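# Seat the hose connector fully onto the tap

## Task

Slide the hose connector onto the tap until it is pushed on as far as it can go, and keep the pipe frame upright the whole time.

## Robot and tools

Robot: two arms, left_arm and right_arm, each ending in a two-finger gripper. Note that left_arm sits on the +y side; the arm names do not match the sides of the images.

Frame: all reported hand positions and targets are in the scene frame, in metres. The origin is at table-top height, halfway between the nominal bases of the two arms. +x points out over the table, +z points up. The true bases are offset from their nominal spots; a BASES line, if one appears, gives their calibrated places. Reported positions and orientations can be wrong by a few centimetres, more so at long reach. The gripper's fingers point along its own +z and open and close along its own y. end_effector_position is the point between the pads, roughly 1 cm behind the tips.

Row format, used by both execute_actions and move: one flat list of 14 numbers that covers both arms. The first 7 are left_arm's dx, dy, dz, rx, ry, rz and opening; the next 7 are the same for right_arm. Every value lies in [-1, 1]. dx, dy, dz and rx, ry, rz are offsets, not poses. They run along the scene axes and are measured from that arm's Hand target as it stood when the action or move began. The rotation turns about the Hand target's position. 1.0 equals 0.6 m of travel or 180 degrees of turn. rx, ry, rz together form one rotation vector. A translation longer than 1.0 in total may be scaled down along its direction. The opening is absolute: +1 is fully open (0.094 m) and -1 is closed. Sending 0 for an arm's six pose numbers re-requests its current Hand target. A 0 opening is a real command, so repeat the gripper's present value if it should stay as it is.

execute_actions(actions, cameras): actions is a list of actions. Each action is a table of 1 to 15 rows, and each row runs for one 1/30 s step. If the table has fewer than 15 rows, its last row fills the remaining steps. All rows of one action count from the start pose of that action. Sending the same offset again in a later action moves the arm further. An empty list just returns state and images. cameras picks which images come back: omitted, null or ["all"] gives all of them, [] gives none.

move(target, speed, blend, opening_speed, blocking, cameras): drives each gripper in a straight line toward its offset. target is one 14-number row, or a list of up to 15 rows, all counted from the same starting Hand targets. speed is in m/s, from 0.002 to 4.3 (default 0.25), and turning is capped at twice that value in rad/s. blend, in m, rounds the corners at intermediate targets. opening_speed sets how fast openings change, in units per second on the -1..1 scale, with a minimum of 0.2. Use a slow value when closing on anything fragile. blocking=false returns after about 0.5 s while the move keeps running. Paths do not avoid obstacles and are capped at 10 s. Keep paths away from an arm's own base, because passing near it can flip the shoulder. The result ends with a move: line. done means the arm is at rest within 10 mm and 2 degrees of its target. off_target, moving, held and fault are other possible endings. limits=paced means the command was clipped; limits=held means steps were withheld. done does not tell you whether the gripper is touching anything.

wait(seconds 0-10) lets the scene run. stop brakes a running move. zoom_image(camera, region [x0,y0,x1,y1], at most 504x504 px) enlarges part of a camera's latest image. finished_scene ends the scene for good.

Cameras: cam_head_left, cam_head_right, cam_high, cam_low, cam_left_wrist, cam_right_wrist, each 672x504. Calibration data (K, distortion, T_world_to_cam) is supplied, but fixed cameras can be off by up to about 2.3 degrees and 9 mm. Wrist images can lag behind while the arm is moving.

Result lines: Hand target is the last pose you commanded after clipping, and the next offsets count from it. Friction and gravity can leave the gripper resting a centimetre or more away from the target without any contact. Waiting does not close that gap; a further action, even all zeros, commands it again. Orientation commands are clipped to within 40 degrees of the measured orientation. grip_measured gives the finger opening on the command scale, and reads up to about 2.7 mm wide when empty. Joint torques include the arm's own weight and have offsets. Numbers 3 and 4 wrap at ±28 N m. Joint velocities reading "within noise" means the arm is still.

Things to avoid: hard or fast contacts, since force grows with speed and with how far the target lies past the contact. If an arm is pressed against something, command its target back past the gripper to release it. Do not let the grippers or wrist cameras collide, and never close one gripper on the other arm's fingers; such arm-to-arm presses can fail the task. Do not release parts while they are moving, do not drop anything, and do not let anything fall off the table or knock the pipe frame over. A loose object may occasionally get bumped. Motors heat up when holding loads, staying stretched out or pushing against something. A MOTOR HOT line warns of this. At 100 °C the arm faults (OVER-TEMPERATURE FAULT) and goes limp for 30 to 60 s or more. The connector must remain fully seated after the robot lets go.

Each tool is called after ">>>" as name(argument=value, ...), one argument or row to a line, values as JSON.

## Session

>>> execute_actions(
  actions=[],
)

Scene clock: 0.00 s.
left_arm: end_effector_position=(+0.5229, +0.5058, +0.2072) grip_measured=+1.000 end_effector_quat_wxyz=(+0.000, +0.562, +0.826, +0.040) | right_arm: end_effector_position=(+0.3636, -0.6290, +0.1337) grip_measured=+1.000 end_effector_quat_wxyz=(+0.429, +0.415, +0.751, -0.283)
Joint positions: left_arm=[0.293 1.642 1.508 -1.376 -0.051 1.465 0.094] | right_arm=[-0.753 1.354 0.594 0.242 0.304 0.091 0.094]
Joint velocities: within noise
Joint torques (N m): no reading
Heat: left arm: hottest wrist yaw 30 °C; right arm: hottest waist 30 °C.
Hand target: left_arm +0.5294, +0.5076, +0.2137; +0.006, +0.561, +0.826, +0.047 | right_arm +0.3694, -0.6343, +0.1437; +0.438, +0.414, +0.745, -0.285
Tool commands: left_gripper/opening=+1.0 right_gripper/opening=+1.0

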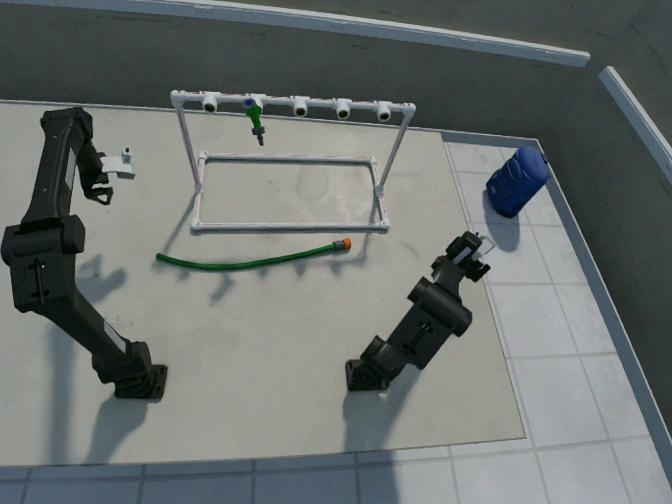

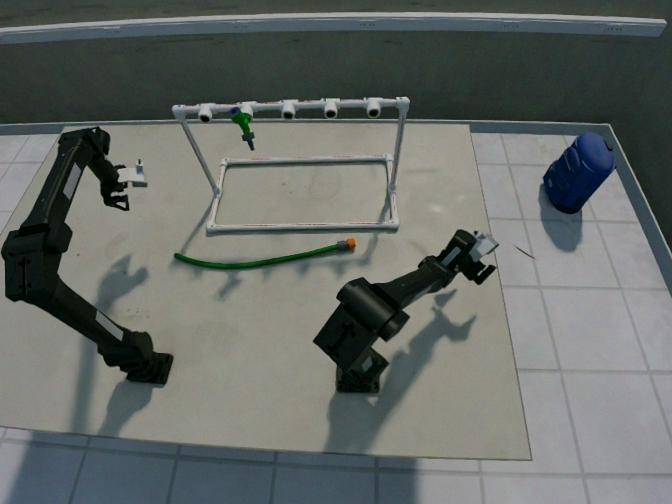

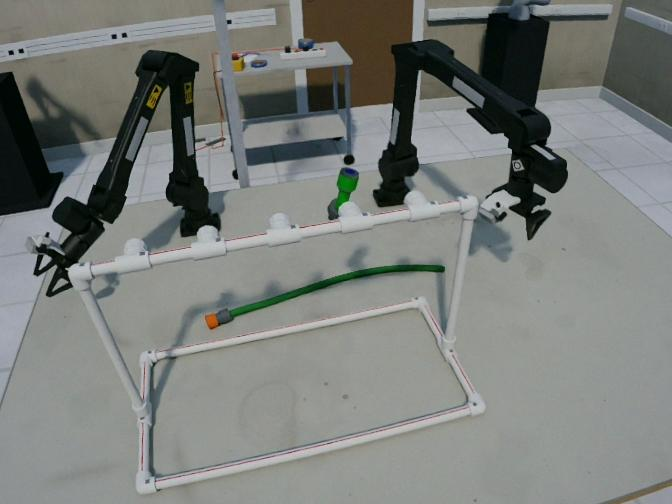

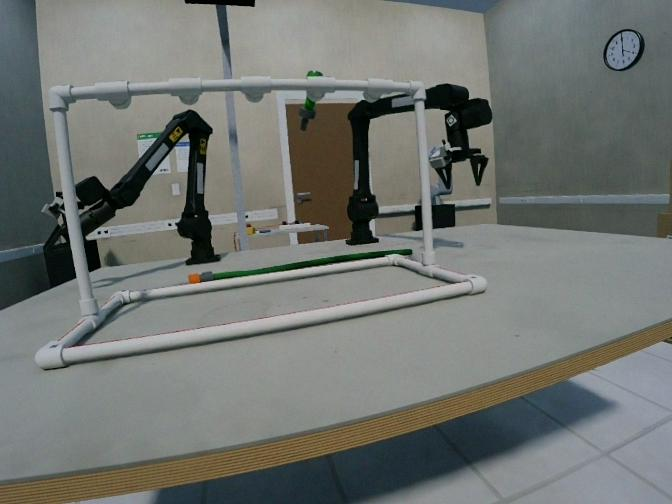

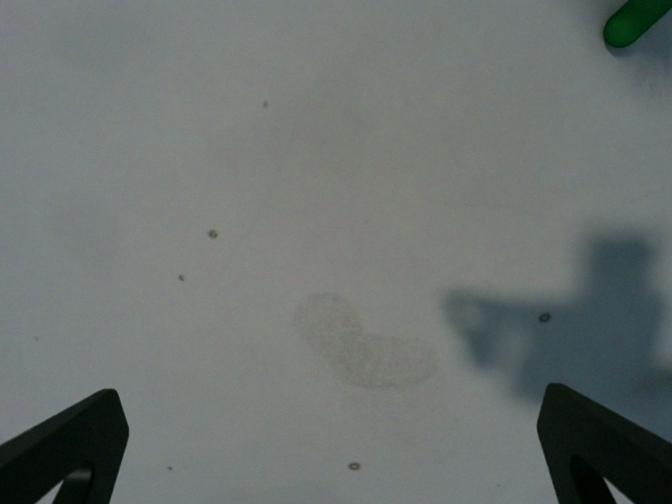

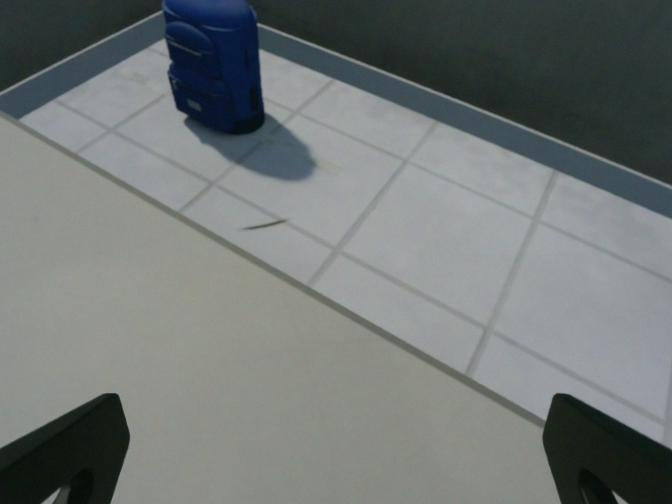

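>>> zoom_image(
  camera="cam_head_left",
  region=[160, 80, 300, 185],
)

>>> zoom_image(
  camera="cam_head_right",
  region=[160, 80, 300, 185],
)

>>> zoom_image(
  camera="cam_high",
  region=[280, 140, 440, 260],
)

>>> zoom_image(
  camera="cam_low",
  region=[240, 50, 400, 170],
)

>>> zoom_image(
  camera="cam_head_right",
  region=[290, 210, 390, 285],
)

>>> zoom_image(
  camera="cam_high",
  region=[180, 240, 460, 450],
)

>>> zoom_image(
  camera="cam_head_left",
  region=[290, 210, 390, 285],
)

Scaled by 3.600 from the camera's 672x504 image, which has a finer 960x720 frame.

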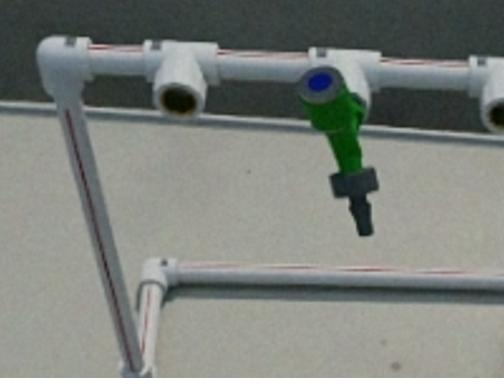

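Scaled by 3.600 from the camera's 672x504 image, which has a finer 960x720 frame.

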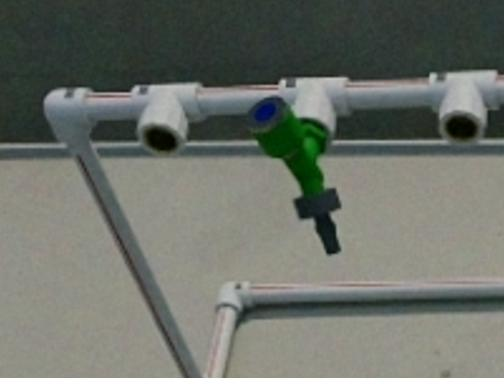

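Scaled by 3.150 from the camera's 672x504 image, which has a finer 960x720 frame.

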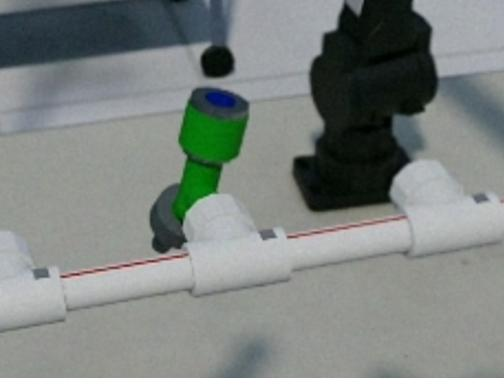

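Scaled by 3.150 from the camera's 672x504 image, which has a finer 960x720 frame.

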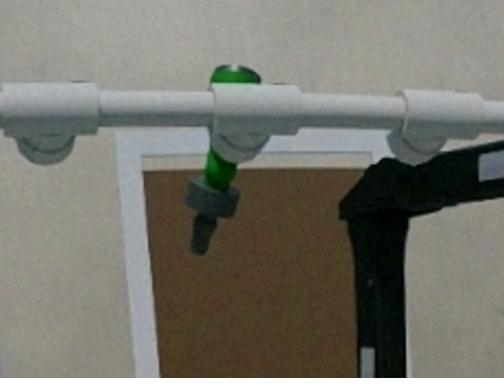

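Scaled by 5.040 from the camera's 672x504 image, which has a finer 960x720 frame.

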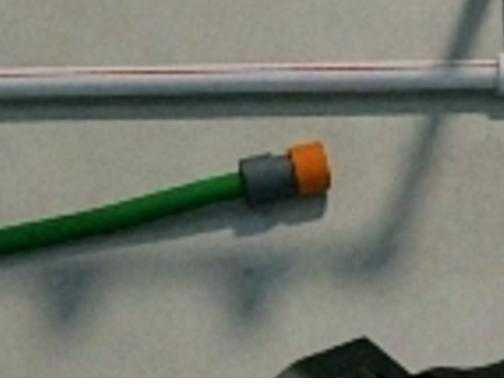

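Scaled by 1.800 from the camera's 672x504 image, which has a finer 960x720 frame.

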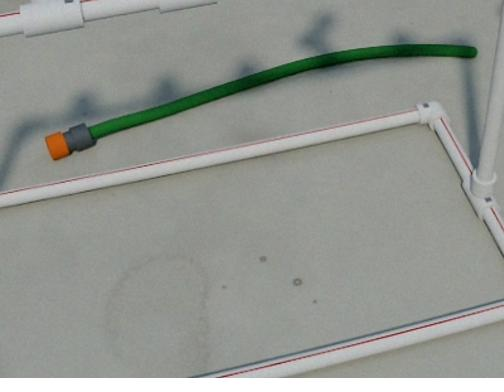

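Scaled by 5.040 from the camera's 672x504 image, which has a finer 960x720 frame.

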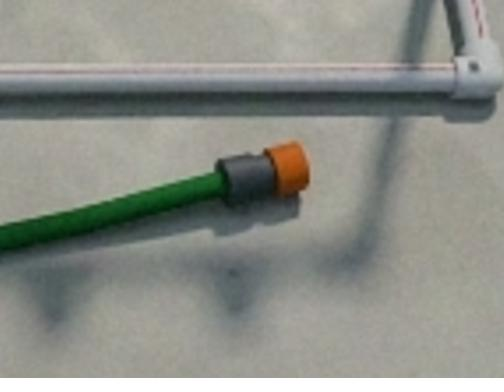

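>>> move(
  target=[-0.1657,-0.6127,0.2772,-0.3916,-0.3447,0.1678,1,0.1593,0.682,0.044,0.335,0.1073,-0.101,0.2],
  speed=0.4,
)

Scene clock: 6.30 s.
left_arm: end_effector_position=(+0.4316, +0.1466, +0.3885) grip_measured=+1.000 end_effector_quat_wxyz=(+0.694, +0.147, +0.690, -0.141) | right_arm: end_effector_position=(+0.4499, -0.2283, +0.1588) grip_measured=+0.202 end_effector_quat_wxyz=(-0.006, +0.628, +0.778, -0.009)
Joint positions: left_arm=[-0.523 0.884 0.676 0.213 -0.138 0.009 0.094] | right_arm=[0.066 1.476 1.185 -1.301 0.004 1.437 0.056]
Joint velocities: within noise
Joint torques (N m): left_arm=[0.09 -4.13 10.33 3.1 0.03 -0.08] | right_arm=[-0.56 -10.23 12.9 0.17 0.03 0.19]
Heat: left arm: hottest wrist yaw 30 °C; right arm: hottest waist 30 °C.
Hand target: left_arm +0.4300, +0.1399, +0.3801; +0.692, +0.148, +0.691, -0.148 | right_arm +0.4650, -0.2252, +0.1701; +0.000, +0.632, +0.775, +0.000
Off the commanded pose: left_arm 0.011 m, 1 deg | right_arm 0.019 m, 1 deg.
move: off_target (left_arm, right_arm)
camera_calibration:
cam_left_wrist: T_world_to_cam=[[-0.404977, -0.914307, 0.00602715, 0.304335], [-0.392956, 0.168094, -0.904063, 0.534165], [0.825578, -0.368493, -0.427356, -0.0449006], [0, 0, 0, 1]] pos_world=[0.370221, 0.17192, 0.461896]
cam_right_wrist: T_world_to_cam=[[-0.977311, -0.210957, 0.0189555, 0.386386], [-0.184463, 0.891708, 0.413317, 0.258438], [-0.104095, 0.400443, -0.91039, 0.368677], [0, 0, 0, 1]] pos_world=[0.463669, -0.296574, 0.221499]

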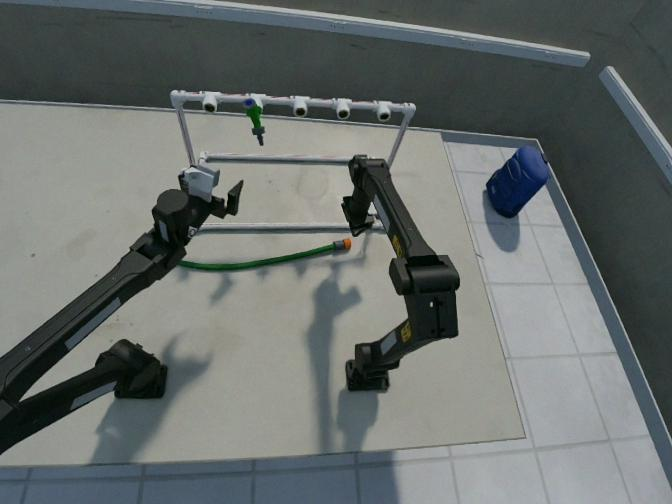

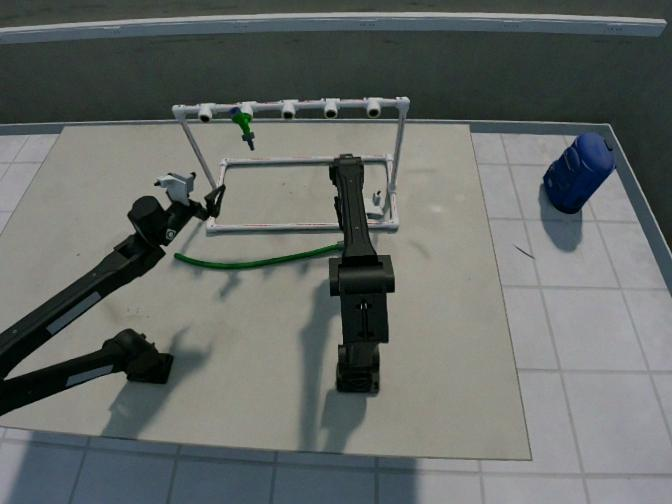

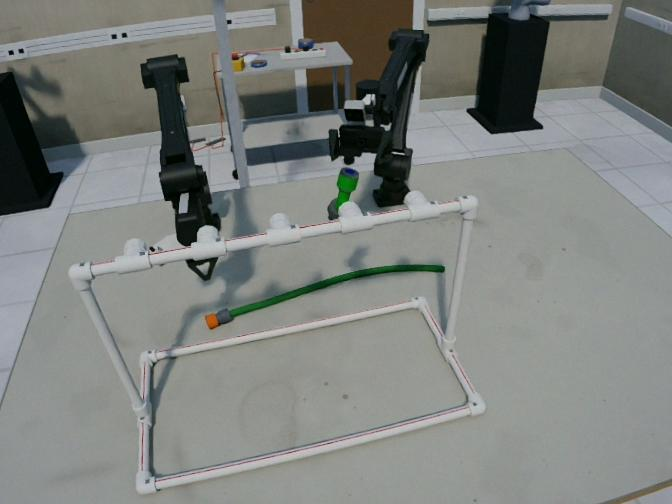

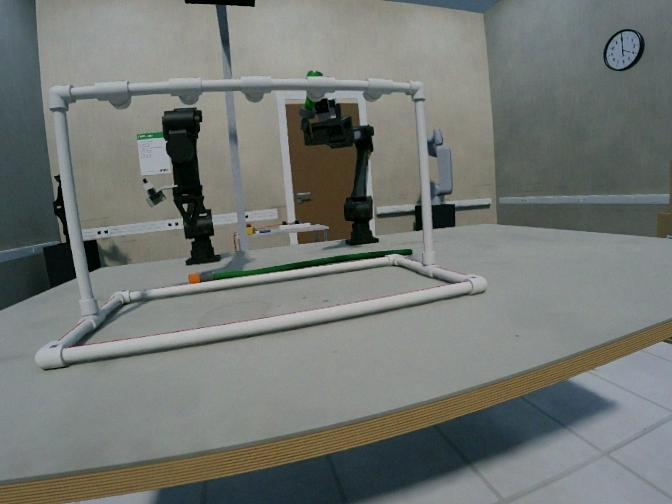

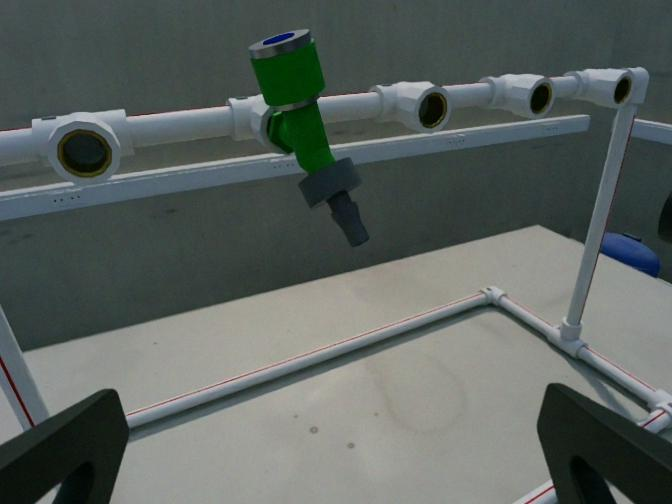

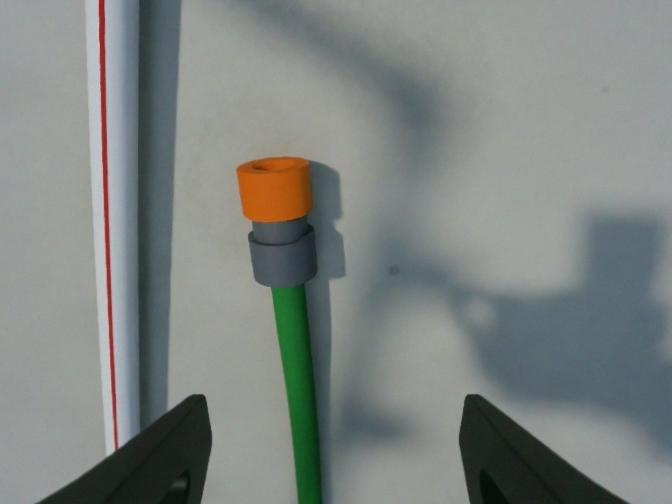

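>>> move(
  target=[0.117,0.1,0,0,0,-0.2333,1,0.026,0.048,-0.115,0,0,0.0228,0.2],
  speed=0.3,
  cameras=["cam_left_wrist","cam_right_wrist"],
)

Scene clock: 9.40 s.
left_arm: end_effector_position=(+0.4848, +0.1956, +0.3540) grip_measured=+1.000 end_effector_quat_wxyz=(+0.573, +0.379, +0.608, -0.398) | right_arm: end_effector_position=(+0.4800, -0.2003, +0.1084) grip_measured=+0.202 end_effector_quat_wxyz=(+0.003, +0.606, +0.795, +0.001)
Joint positions: left_arm=[0.003 1.224 0.831 0.33 1.143 0.009 0.094] | right_arm=[0.124 1.588 1.173 -1.15 0.003 1.438 0.056]
Joint velocities: within noise
Joint torques (N m): left_arm=[2.2 -7.77 15.88 2.66 0.28 -0.06] | right_arm=[-0.03 -11.75 8.13 1.16 0.05 0.1]
Heat: left arm: hottest elbow 29 °C; right arm: hottest waist 30 °C.
Hand target: left_arm +0.5001, +0.1999, +0.3802; +0.593, +0.386, +0.592, -0.386 | right_arm +0.4806, -0.1963, +0.1011; +0.000, +0.604, +0.797, +0.000
Off the commanded pose: left_arm 0.031 m, 3 deg | right_arm 0.008 m, 0 deg.
move: off_target (left_arm)
camera_calibration:
cam_left_wrist: T_world_to_cam=[[-0.919142, -0.388817, 0.0632345, 0.49716], [-0.228994, 0.396766, -0.888897, 0.386028], [0.320529, -0.831504, -0.453721, 0.259184], [0, 0, 0, 1]] pos_world=[0.462283, 0.255654, 0.429299]
cam_right_wrist: T_world_to_cam=[[-0.963909, -0.26611, -0.00798498, 0.408196], [-0.245836, 0.878156, 0.410375, 0.286881], [-0.102193, 0.397528, -0.911882, 0.313341], [0, 0, 0, 1]] pos_world=[0.496011, -0.267862, 0.17126]
Images, in order (width x height): cam_left_wrist 672x504, cam_right_wrist 672x504.

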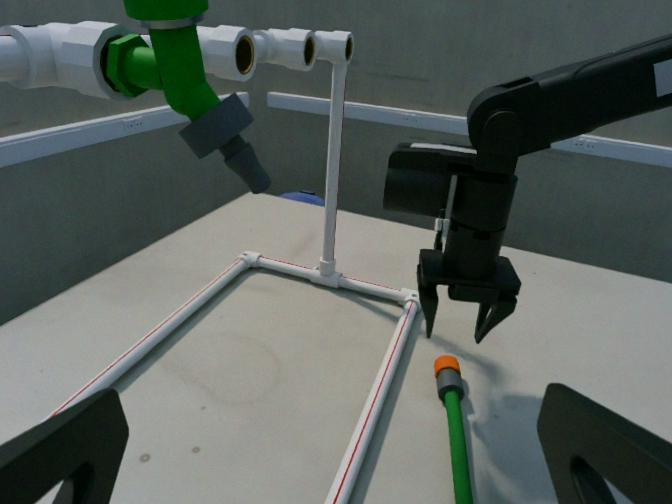

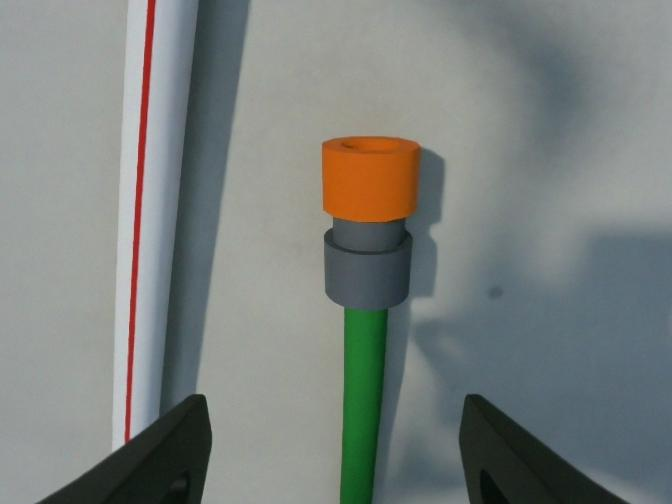

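>>> zoom_image(
  camera="cam_left_wrist",
  region=[60, 0, 300, 220],
)

>>> move(
  target=[0,0,0,0,0,0,1,-0.0225,0.0033,-0.144,0,0,0,0.2],
  speed=0.15,
  cameras=["cam_left_wrist","cam_right_wrist"],
)

Scaled by 2.100 from the camera's 672x504 image, which has a finer 960x720 frame.

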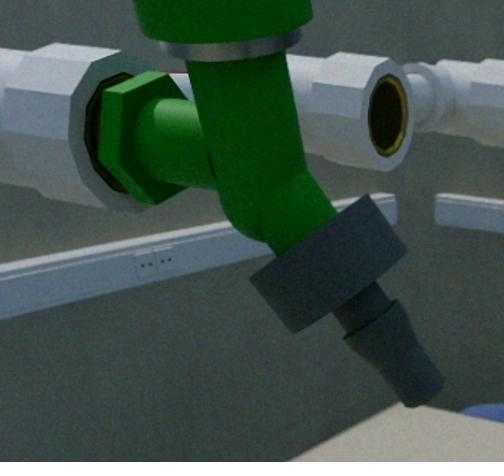

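Scene clock: 14.20 s.
left_arm: end_effector_position=(+0.4848, +0.1956, +0.3540) grip_measured=+1.000 end_effector_quat_wxyz=(+0.573, +0.380, +0.607, -0.398) | right_arm: end_effector_position=(+0.4670, -0.1985, +0.0201) grip_measured=+0.202 end_effector_quat_wxyz=(+0.002, +0.603, +0.798, -0.001)
Joint positions: left_arm=[0.003 1.224 0.831 0.33 1.143 0.009 0.094] | right_arm=[0.132 1.683 1.026 -0.912 0.003 1.438 0.056]
Joint velocities: within noise
Joint torques (N m): left_arm=[2.32 -7.94 15.88 2.63 0.26 -0.07] | right_arm=[-0.03 -12.28 7.15 1.21 0.05 0.18]
Heat: left arm: hottest elbow 31 °C; right arm: hottest waist 30 °C.
Hand target: left_arm +0.5001, +0.1999, +0.3801; +0.593, +0.386, +0.592, -0.386 | right_arm +0.4671, -0.1943, +0.0148; +0.000, +0.604, +0.797, +0.000
Off the commanded pose: left_arm 0.031 m, 3 deg | right_arm 0.007 m, 0 deg.
move: off_target (left_arm)
camera_calibration:
cam_left_wrist: T_world_to_cam=[[-0.919264, -0.388519, 0.0632952, 0.497023], [-0.22892, 0.396827, -0.888889, 0.385951], [0.320233, -0.831613, -0.453729, 0.259384], [0, 0, 0, 1]] pos_world=[0.462184, 0.255654, 0.429299]
cam_right_wrist: T_world_to_cam=[[-0.961748, -0.273913, -0.00350101, 0.392731], [-0.251093, 0.876373, 0.411002, 0.320514], [-0.10951, 0.396159, -0.911628, 0.233894], [0, 0, 0, 1]] pos_world=[0.483802, -0.265975, 0.082867]
Images, in order (width x height): cam_left_wrist 672x504, cam_right_wrist 672x504.

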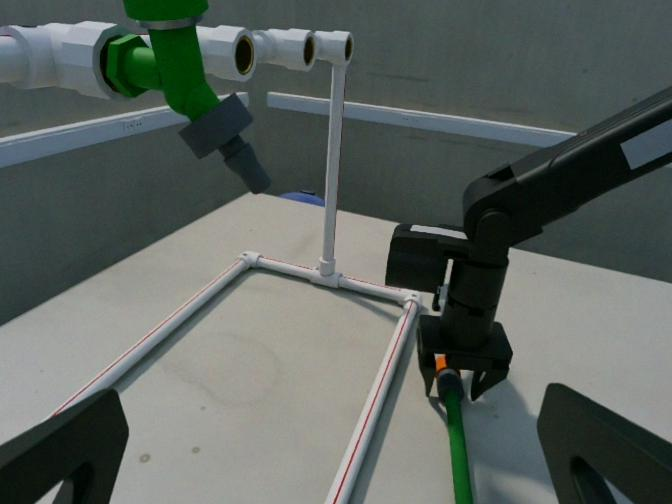

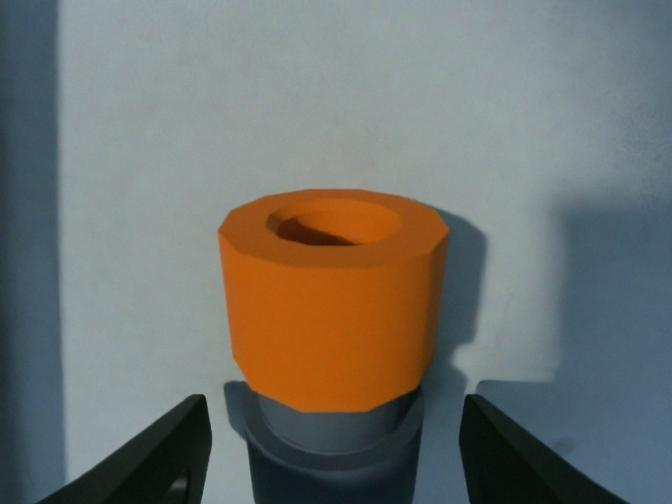

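>>> move(
  target=[0,0,0,0,0,0,1,0,0,0,0,0,0,-0.7],
  opening_speed=0.8,
  cameras=["cam_head_left","cam_right_wrist"],
)

Scene clock: 16.10 s.
left_arm: end_effector_position=(+0.4848, +0.1956, +0.3540) grip_measured=+1.000 end_effector_quat_wxyz=(+0.573, +0.380, +0.607, -0.398) | right_arm: end_effector_position=(+0.4671, -0.1985, +0.0201) grip_measured=-0.308 end_effector_quat_wxyz=(+0.002, +0.603, +0.798, +0.000)
Joint positions: left_arm=[0.003 1.224 0.831 0.33 1.143 0.009 0.094] | right_arm=[0.132 1.683 1.026 -0.912 0.003 1.438 0.033]
Joint velocities: within noise
Joint torques (N m): left_arm=[2.32 -7.94 15.91 2.65 0.26 -0.06] | right_arm=[-0.03 -12.28 7.12 1.16 0.05 0.18]
Heat: left arm: hottest elbow 32 °C; right arm: hottest waist 30 °C.
Hand target: left_arm +0.5001, +0.1999, +0.3801; +0.593, +0.386, +0.592, -0.386 | right_arm +0.4671, -0.1943, +0.0148; +0.000, +0.604, +0.797, +0.000
Off the commanded pose: left_arm 0.031 m, 3 deg | right_arm 0.007 m, 0 deg.
move: off_target (left_arm)
camera_calibration:
cam_right_wrist: T_world_to_cam=[[-0.961755, -0.273885, -0.00380413, 0.392864], [-0.251196, 0.876376, 0.410932, 0.320596], [-0.109214, 0.396171, -0.911658, 0.233767], [0, 0, 0, 1]] pos_world=[0.483902, -0.265975, 0.0828665]
Images, in order (width x height): cam_head_left 672x504, cam_right_wrist 672x504.

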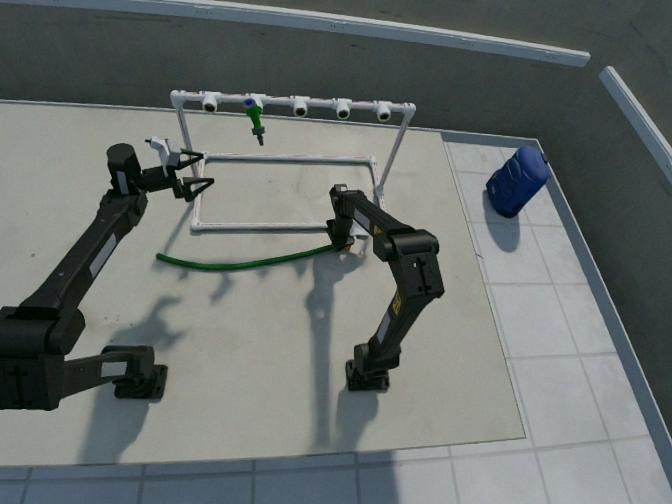

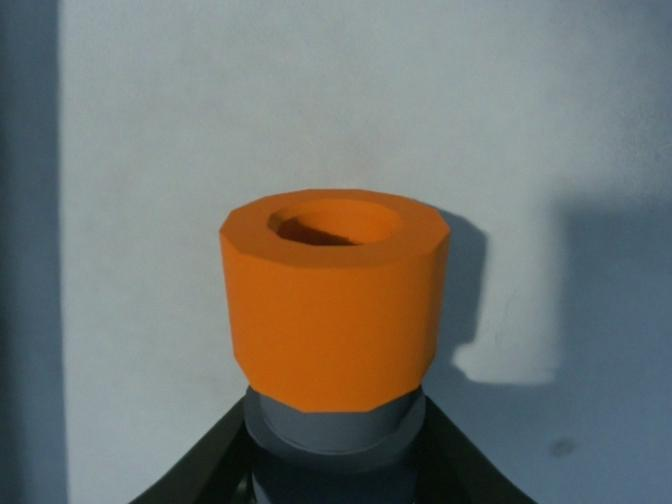

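>>> move(
  target=[-0.1335,-0.19,0,0,0,0.3667,1,-0.04,-0.05,0.333,0,0,0,-0.7],
  speed=0.25,
)

>>> zoom_image(
  camera="cam_left_wrist",
  region=[200, 0, 500, 300],
)

Scene clock: 19.90 s.
left_arm: end_effector_position=(+0.4151, +0.1006, +0.3496) grip_measured=+1.000 end_effector_quat_wxyz=(+0.692, +0.017, +0.721, +0.022) | right_arm: end_effector_position=(+0.4292, -0.2226, +0.1907) grip_measured=-0.308 end_effector_quat_wxyz=(-0.018, +0.606, +0.795, -0.019)
Joint positions: left_arm=[-0.871 1.086 0.723 0.298 -0.903 0.004 0.094] | right_arm=[0.085 1.423 1.215 -1.414 0.003 1.399 0.033]
Joint velocities: within noise
Joint torques (N m): left_arm=[0.21 -6.36 16.23 2.85 -0.03 -0.04] | right_arm=[-1.55 -11.75 13.44 0.05 0.08 -0.05]
Heat: left arm: hottest elbow 33 °C; right arm: hottest waist 30 °C.
Hand target: left_arm +0.4200, +0.0859, +0.3803; +0.707, +0.001, +0.707, -0.001 | right_arm +0.4431, -0.2243, +0.2145; +0.000, +0.604, +0.797, +0.000
Off the commanded pose: left_arm 0.034 m, 4 deg | right_arm 0.028 m, 3 deg.
move: off_target (left_arm, right_arm)
camera_calibration:
cam_left_wrist: T_world_to_cam=[[-0.000577163, -0.999165, -0.0408625, 0.112924], [-0.467971, 0.0363819, -0.882995, 0.537203], [0.883744, 0.0186128, -0.467601, -0.113915], [0, 0, 0, 1]] pos_world=[0.352132, 0.0954053, 0.425695]
cam_right_wrist: T_world_to_cam=[[-0.962819, -0.265679, 0.0489257, 0.342733], [-0.221716, 0.880614, 0.41876, 0.248841], [-0.154341, 0.392343, -0.906778, 0.41236], [0, 0, 0, 1]] pos_world=[0.448805, -0.289862, 0.252946]

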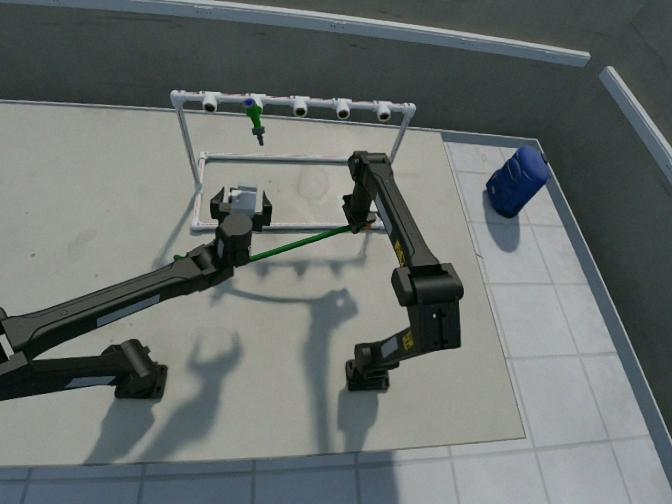

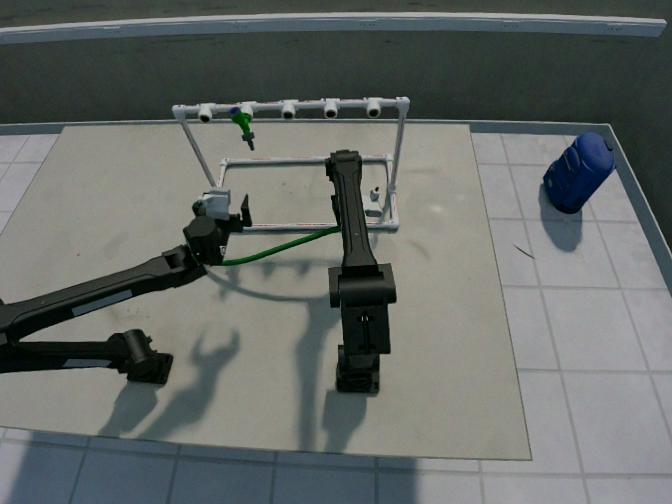

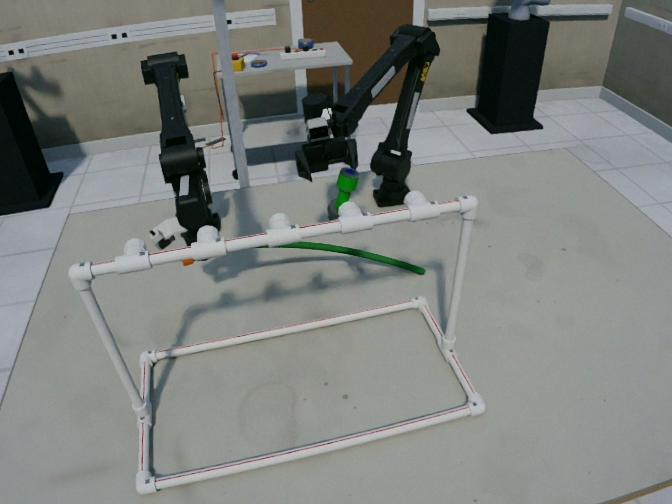

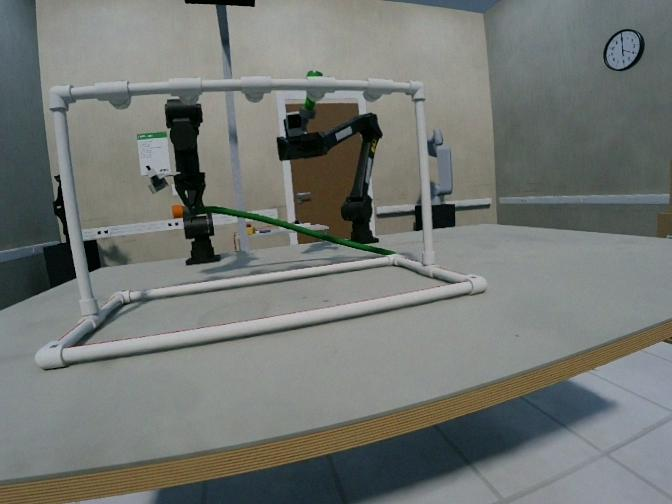

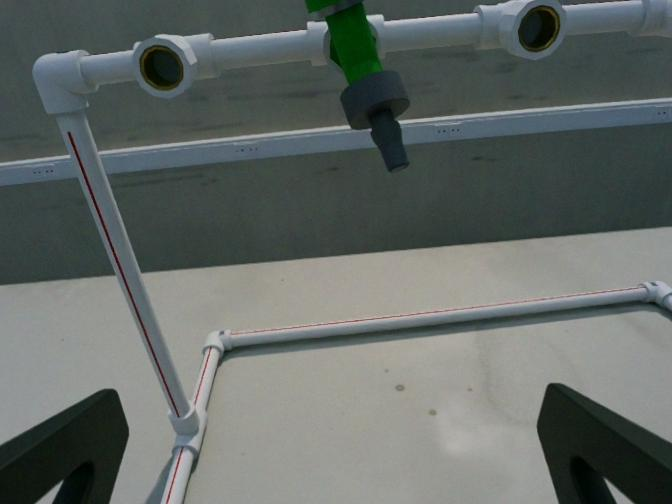

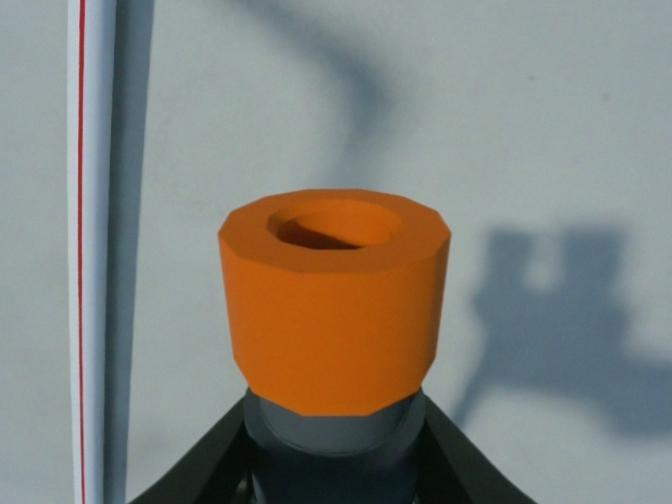

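Scaled by 1.680 from the camera's 672x504 image, which has a finer 960x720 frame.

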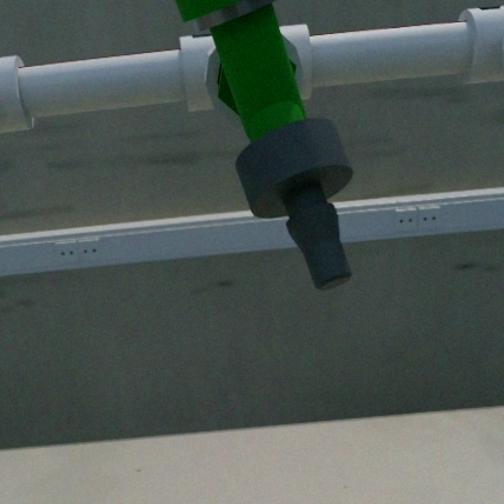

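>>> move(
  target=[
    [0.243,0.045,0.238,-0.0648,0.2356,-0.0667,0.5,0.06,0.15,0.1,0.0022,-0.187,0.277,-0.7],
    [0.243,0.045,0.238,-0.0648,0.2356,-0.0667,0.5,0.137,0.435,0.106,0.0045,-0.3735,0.5535,-0.7],
  ],
  speed=0.25,
  blend=[0.03,0],
)

Scene clock: 27.53 s.
left_arm: end_effector_position=(+0.5570, +0.1095, +0.5039) grip_measured=+0.502 end_effector_quat_wxyz=(+0.387, +0.013, +0.912, -0.138) | right_arm: end_effector_position=(+0.5161, +0.0275, +0.2616) grip_measured=-0.308 end_effector_quat_wxyz=(+0.363, -0.256, +0.846, +0.296)
Joint positions: left_arm=[-0.45 1.462 1.873 -1.139 -0.088 -0.407 0.071] | right_arm=[0.389 1.365 1.072 -0.387 -0.469 0.04 0.033]
Joint velocities: within noise
Joint torques (N m): left_arm=[2.43 -11.58 16.24 1.31 0.15 -0.05] | right_arm=[0.03 -10.64 12.88 2.93 -0.27 -0.13]
Heat: left arm: hottest elbow 35 °C; right arm: hottest waist 30 °C.
Hand target: left_arm +0.5659, +0.1129, +0.5229; +0.397, +0.003, +0.906, -0.144 | right_arm +0.5253, +0.0368, +0.2783; +0.383, -0.272, +0.831, +0.298
Off the commanded pose: left_arm 0.021 m, 2 deg | right_arm 0.021 m, 3 deg.
move: off_target (left_arm, right_arm)
camera_calibration:
cam_left_wrist: T_world_to_cam=[[-0.124893, -0.958251, 0.257211, 0.0427288], [-0.936006, 0.0278106, -0.350884, 0.733014], [0.329082, -0.284574, -0.900402, 0.392968], [0, 0, 0, 1]] pos_world=[0.562123, 0.132388, 0.600042]
cam_right_wrist: T_world_to_cam=[[0.649424, -0.691619, -0.316088, -0.23554], [-0.741527, -0.483885, -0.46475, 0.5551], [0.16848, 0.536208, -0.827101, 0.200474], [0, 0, 0, 1]] pos_world=[0.530812, -0.00179513, 0.349343]

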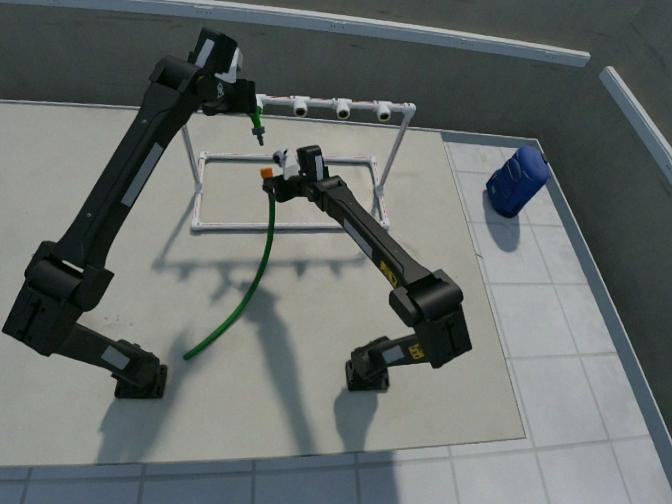

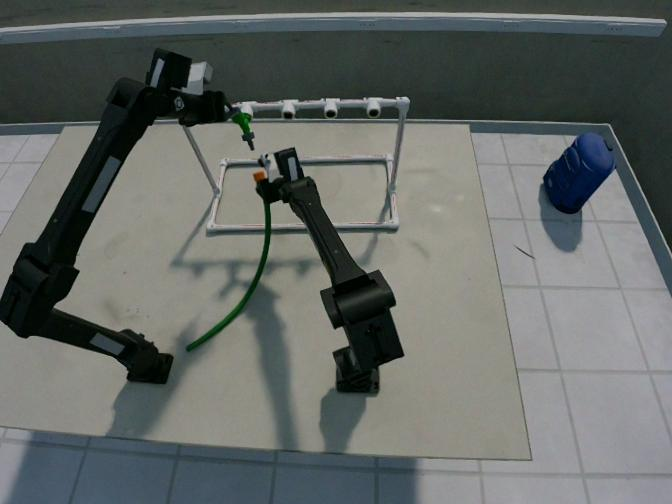

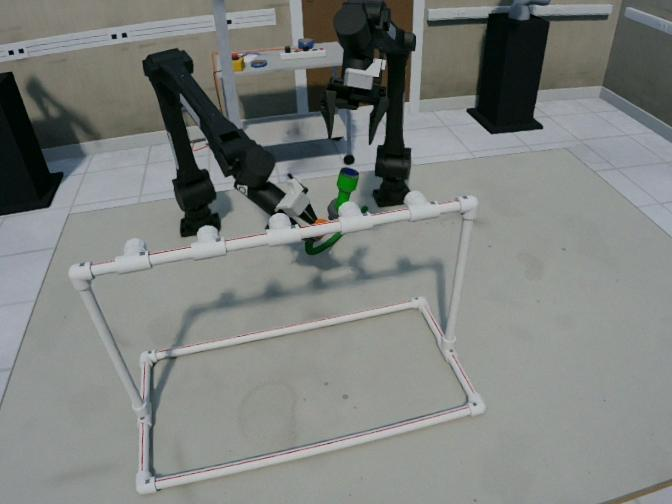

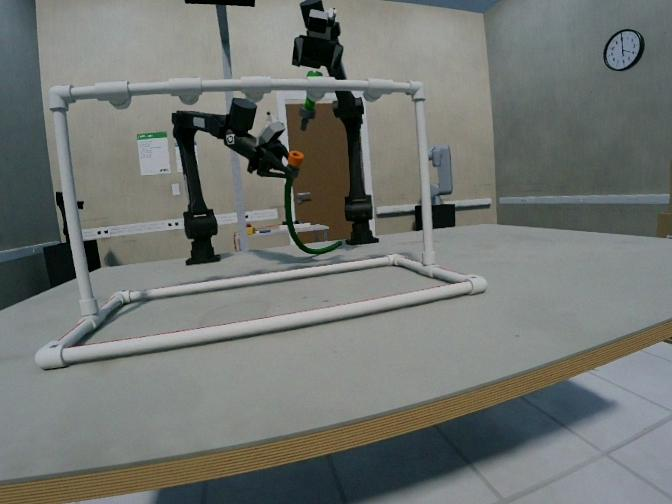

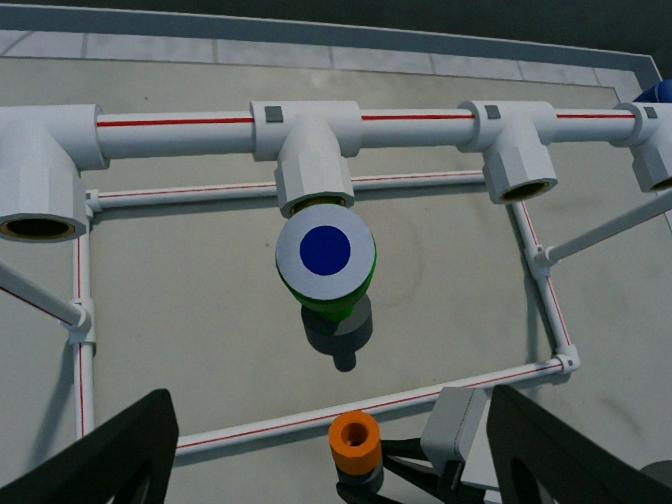

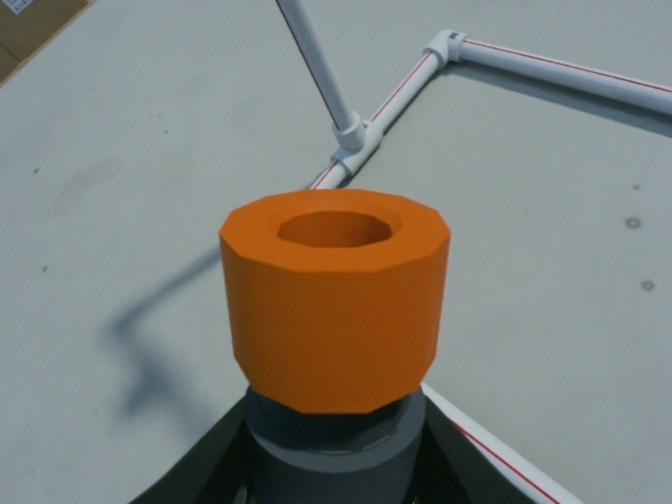

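>>> zoom_image(
  camera="cam_left_wrist",
  region=[240, 180, 440, 400],
)

Scaled by 2.291 from the camera's 672x504 image, which has a finer 960x720 frame.

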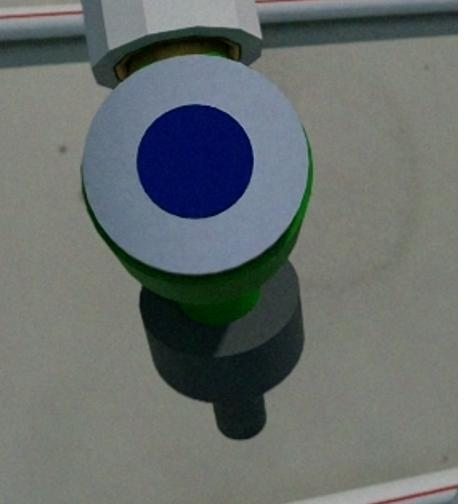

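>>> move(
  target=[0.0883,-0.0317,-0.0817,0,0,0,0.5,0,0,0,0,0,0,-0.7],
  speed=0.12,
  cameras=["cam_left_wrist","cam_right_wrist","cam_head_right"],
)

Scene clock: 29.43 s.
left_arm: end_effector_position=(+0.6060, +0.0900, +0.4575) grip_measured=+0.502 end_effector_quat_wxyz=(+0.379, +0.010, +0.915, -0.137) | right_arm: end_effector_position=(+0.5161, +0.0276, +0.2616) grip_measured=-0.308 end_effector_quat_wxyz=(+0.363, -0.256, +0.846, +0.296)
Joint positions: left_arm=[-0.44 1.569 1.873 -1.048 -0.078 -0.407 0.071] | right_arm=[0.389 1.365 1.072 -0.387 -0.47 0.04 0.033]
Joint velocities: within noise
Joint torques (N m): left_arm=[2.49 -14.45 14.53 2.63 0.16 0.04] | right_arm=[-0.21 -10.52 12.89 2.96 -0.27 -0.14]
Heat: left arm: hottest elbow 35 °C; right arm: hottest waist 30 °C.
Hand target: left_arm +0.6189, +0.0938, +0.4738; +0.397, +0.003, +0.906, -0.144 | right_arm +0.5253, +0.0368, +0.2783; +0.383, -0.272, +0.831, +0.298
Off the commanded pose: left_arm 0.021 m, 3 deg | right_arm 0.021 m, 3 deg.
move: off_target (left_arm, right_arm)
camera_calibration:
cam_left_wrist: T_world_to_cam=[[-0.117173, -0.959001, 0.258047, 0.0371099], [-0.942028, 0.0250657, -0.334597, 0.759627], [0.314411, -0.282294, -0.906342, 0.340897], [0, 0, 0, 1]] pos_world=[0.612756, 0.112781, 0.553563]
cam_right_wrist: T_world_to_cam=[[0.64986, -0.691237, -0.316027, -0.235724], [-0.741187, -0.484283, -0.464879, 0.555013], [0.168295, 0.536341, -0.827052, 0.200501], [0, 0, 0, 1]] pos_world=[0.530812, -0.00169505, 0.349343]
Images, in order (width x height): cam_head_right 672x504, cam_left_wrist 672x504, cam_right_wrist 672x504.

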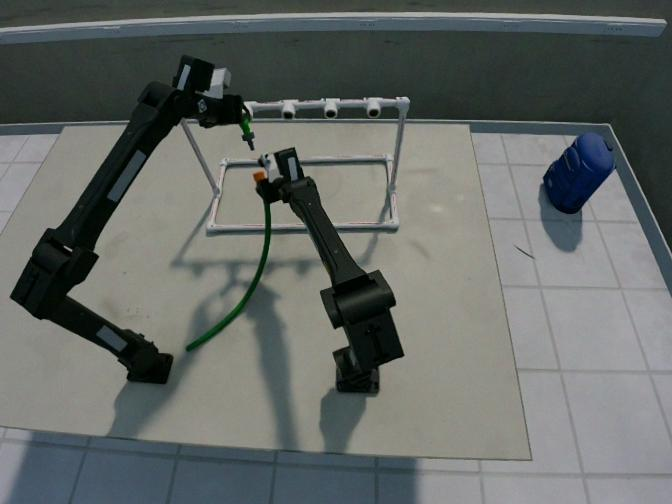

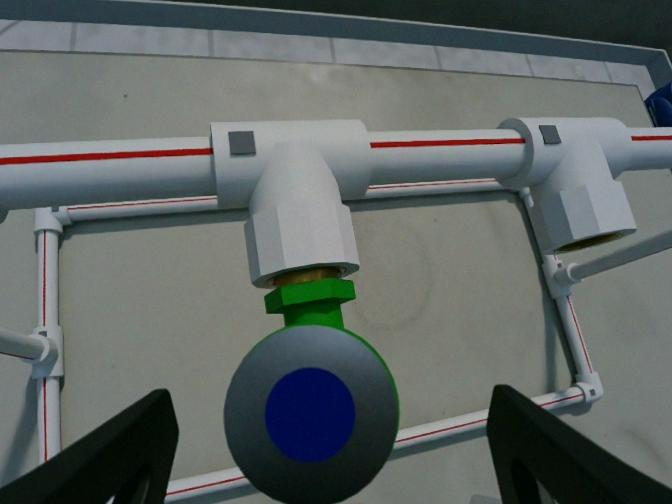

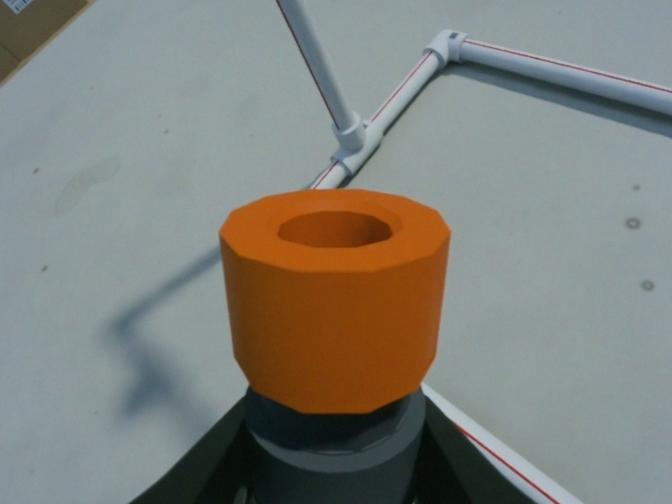

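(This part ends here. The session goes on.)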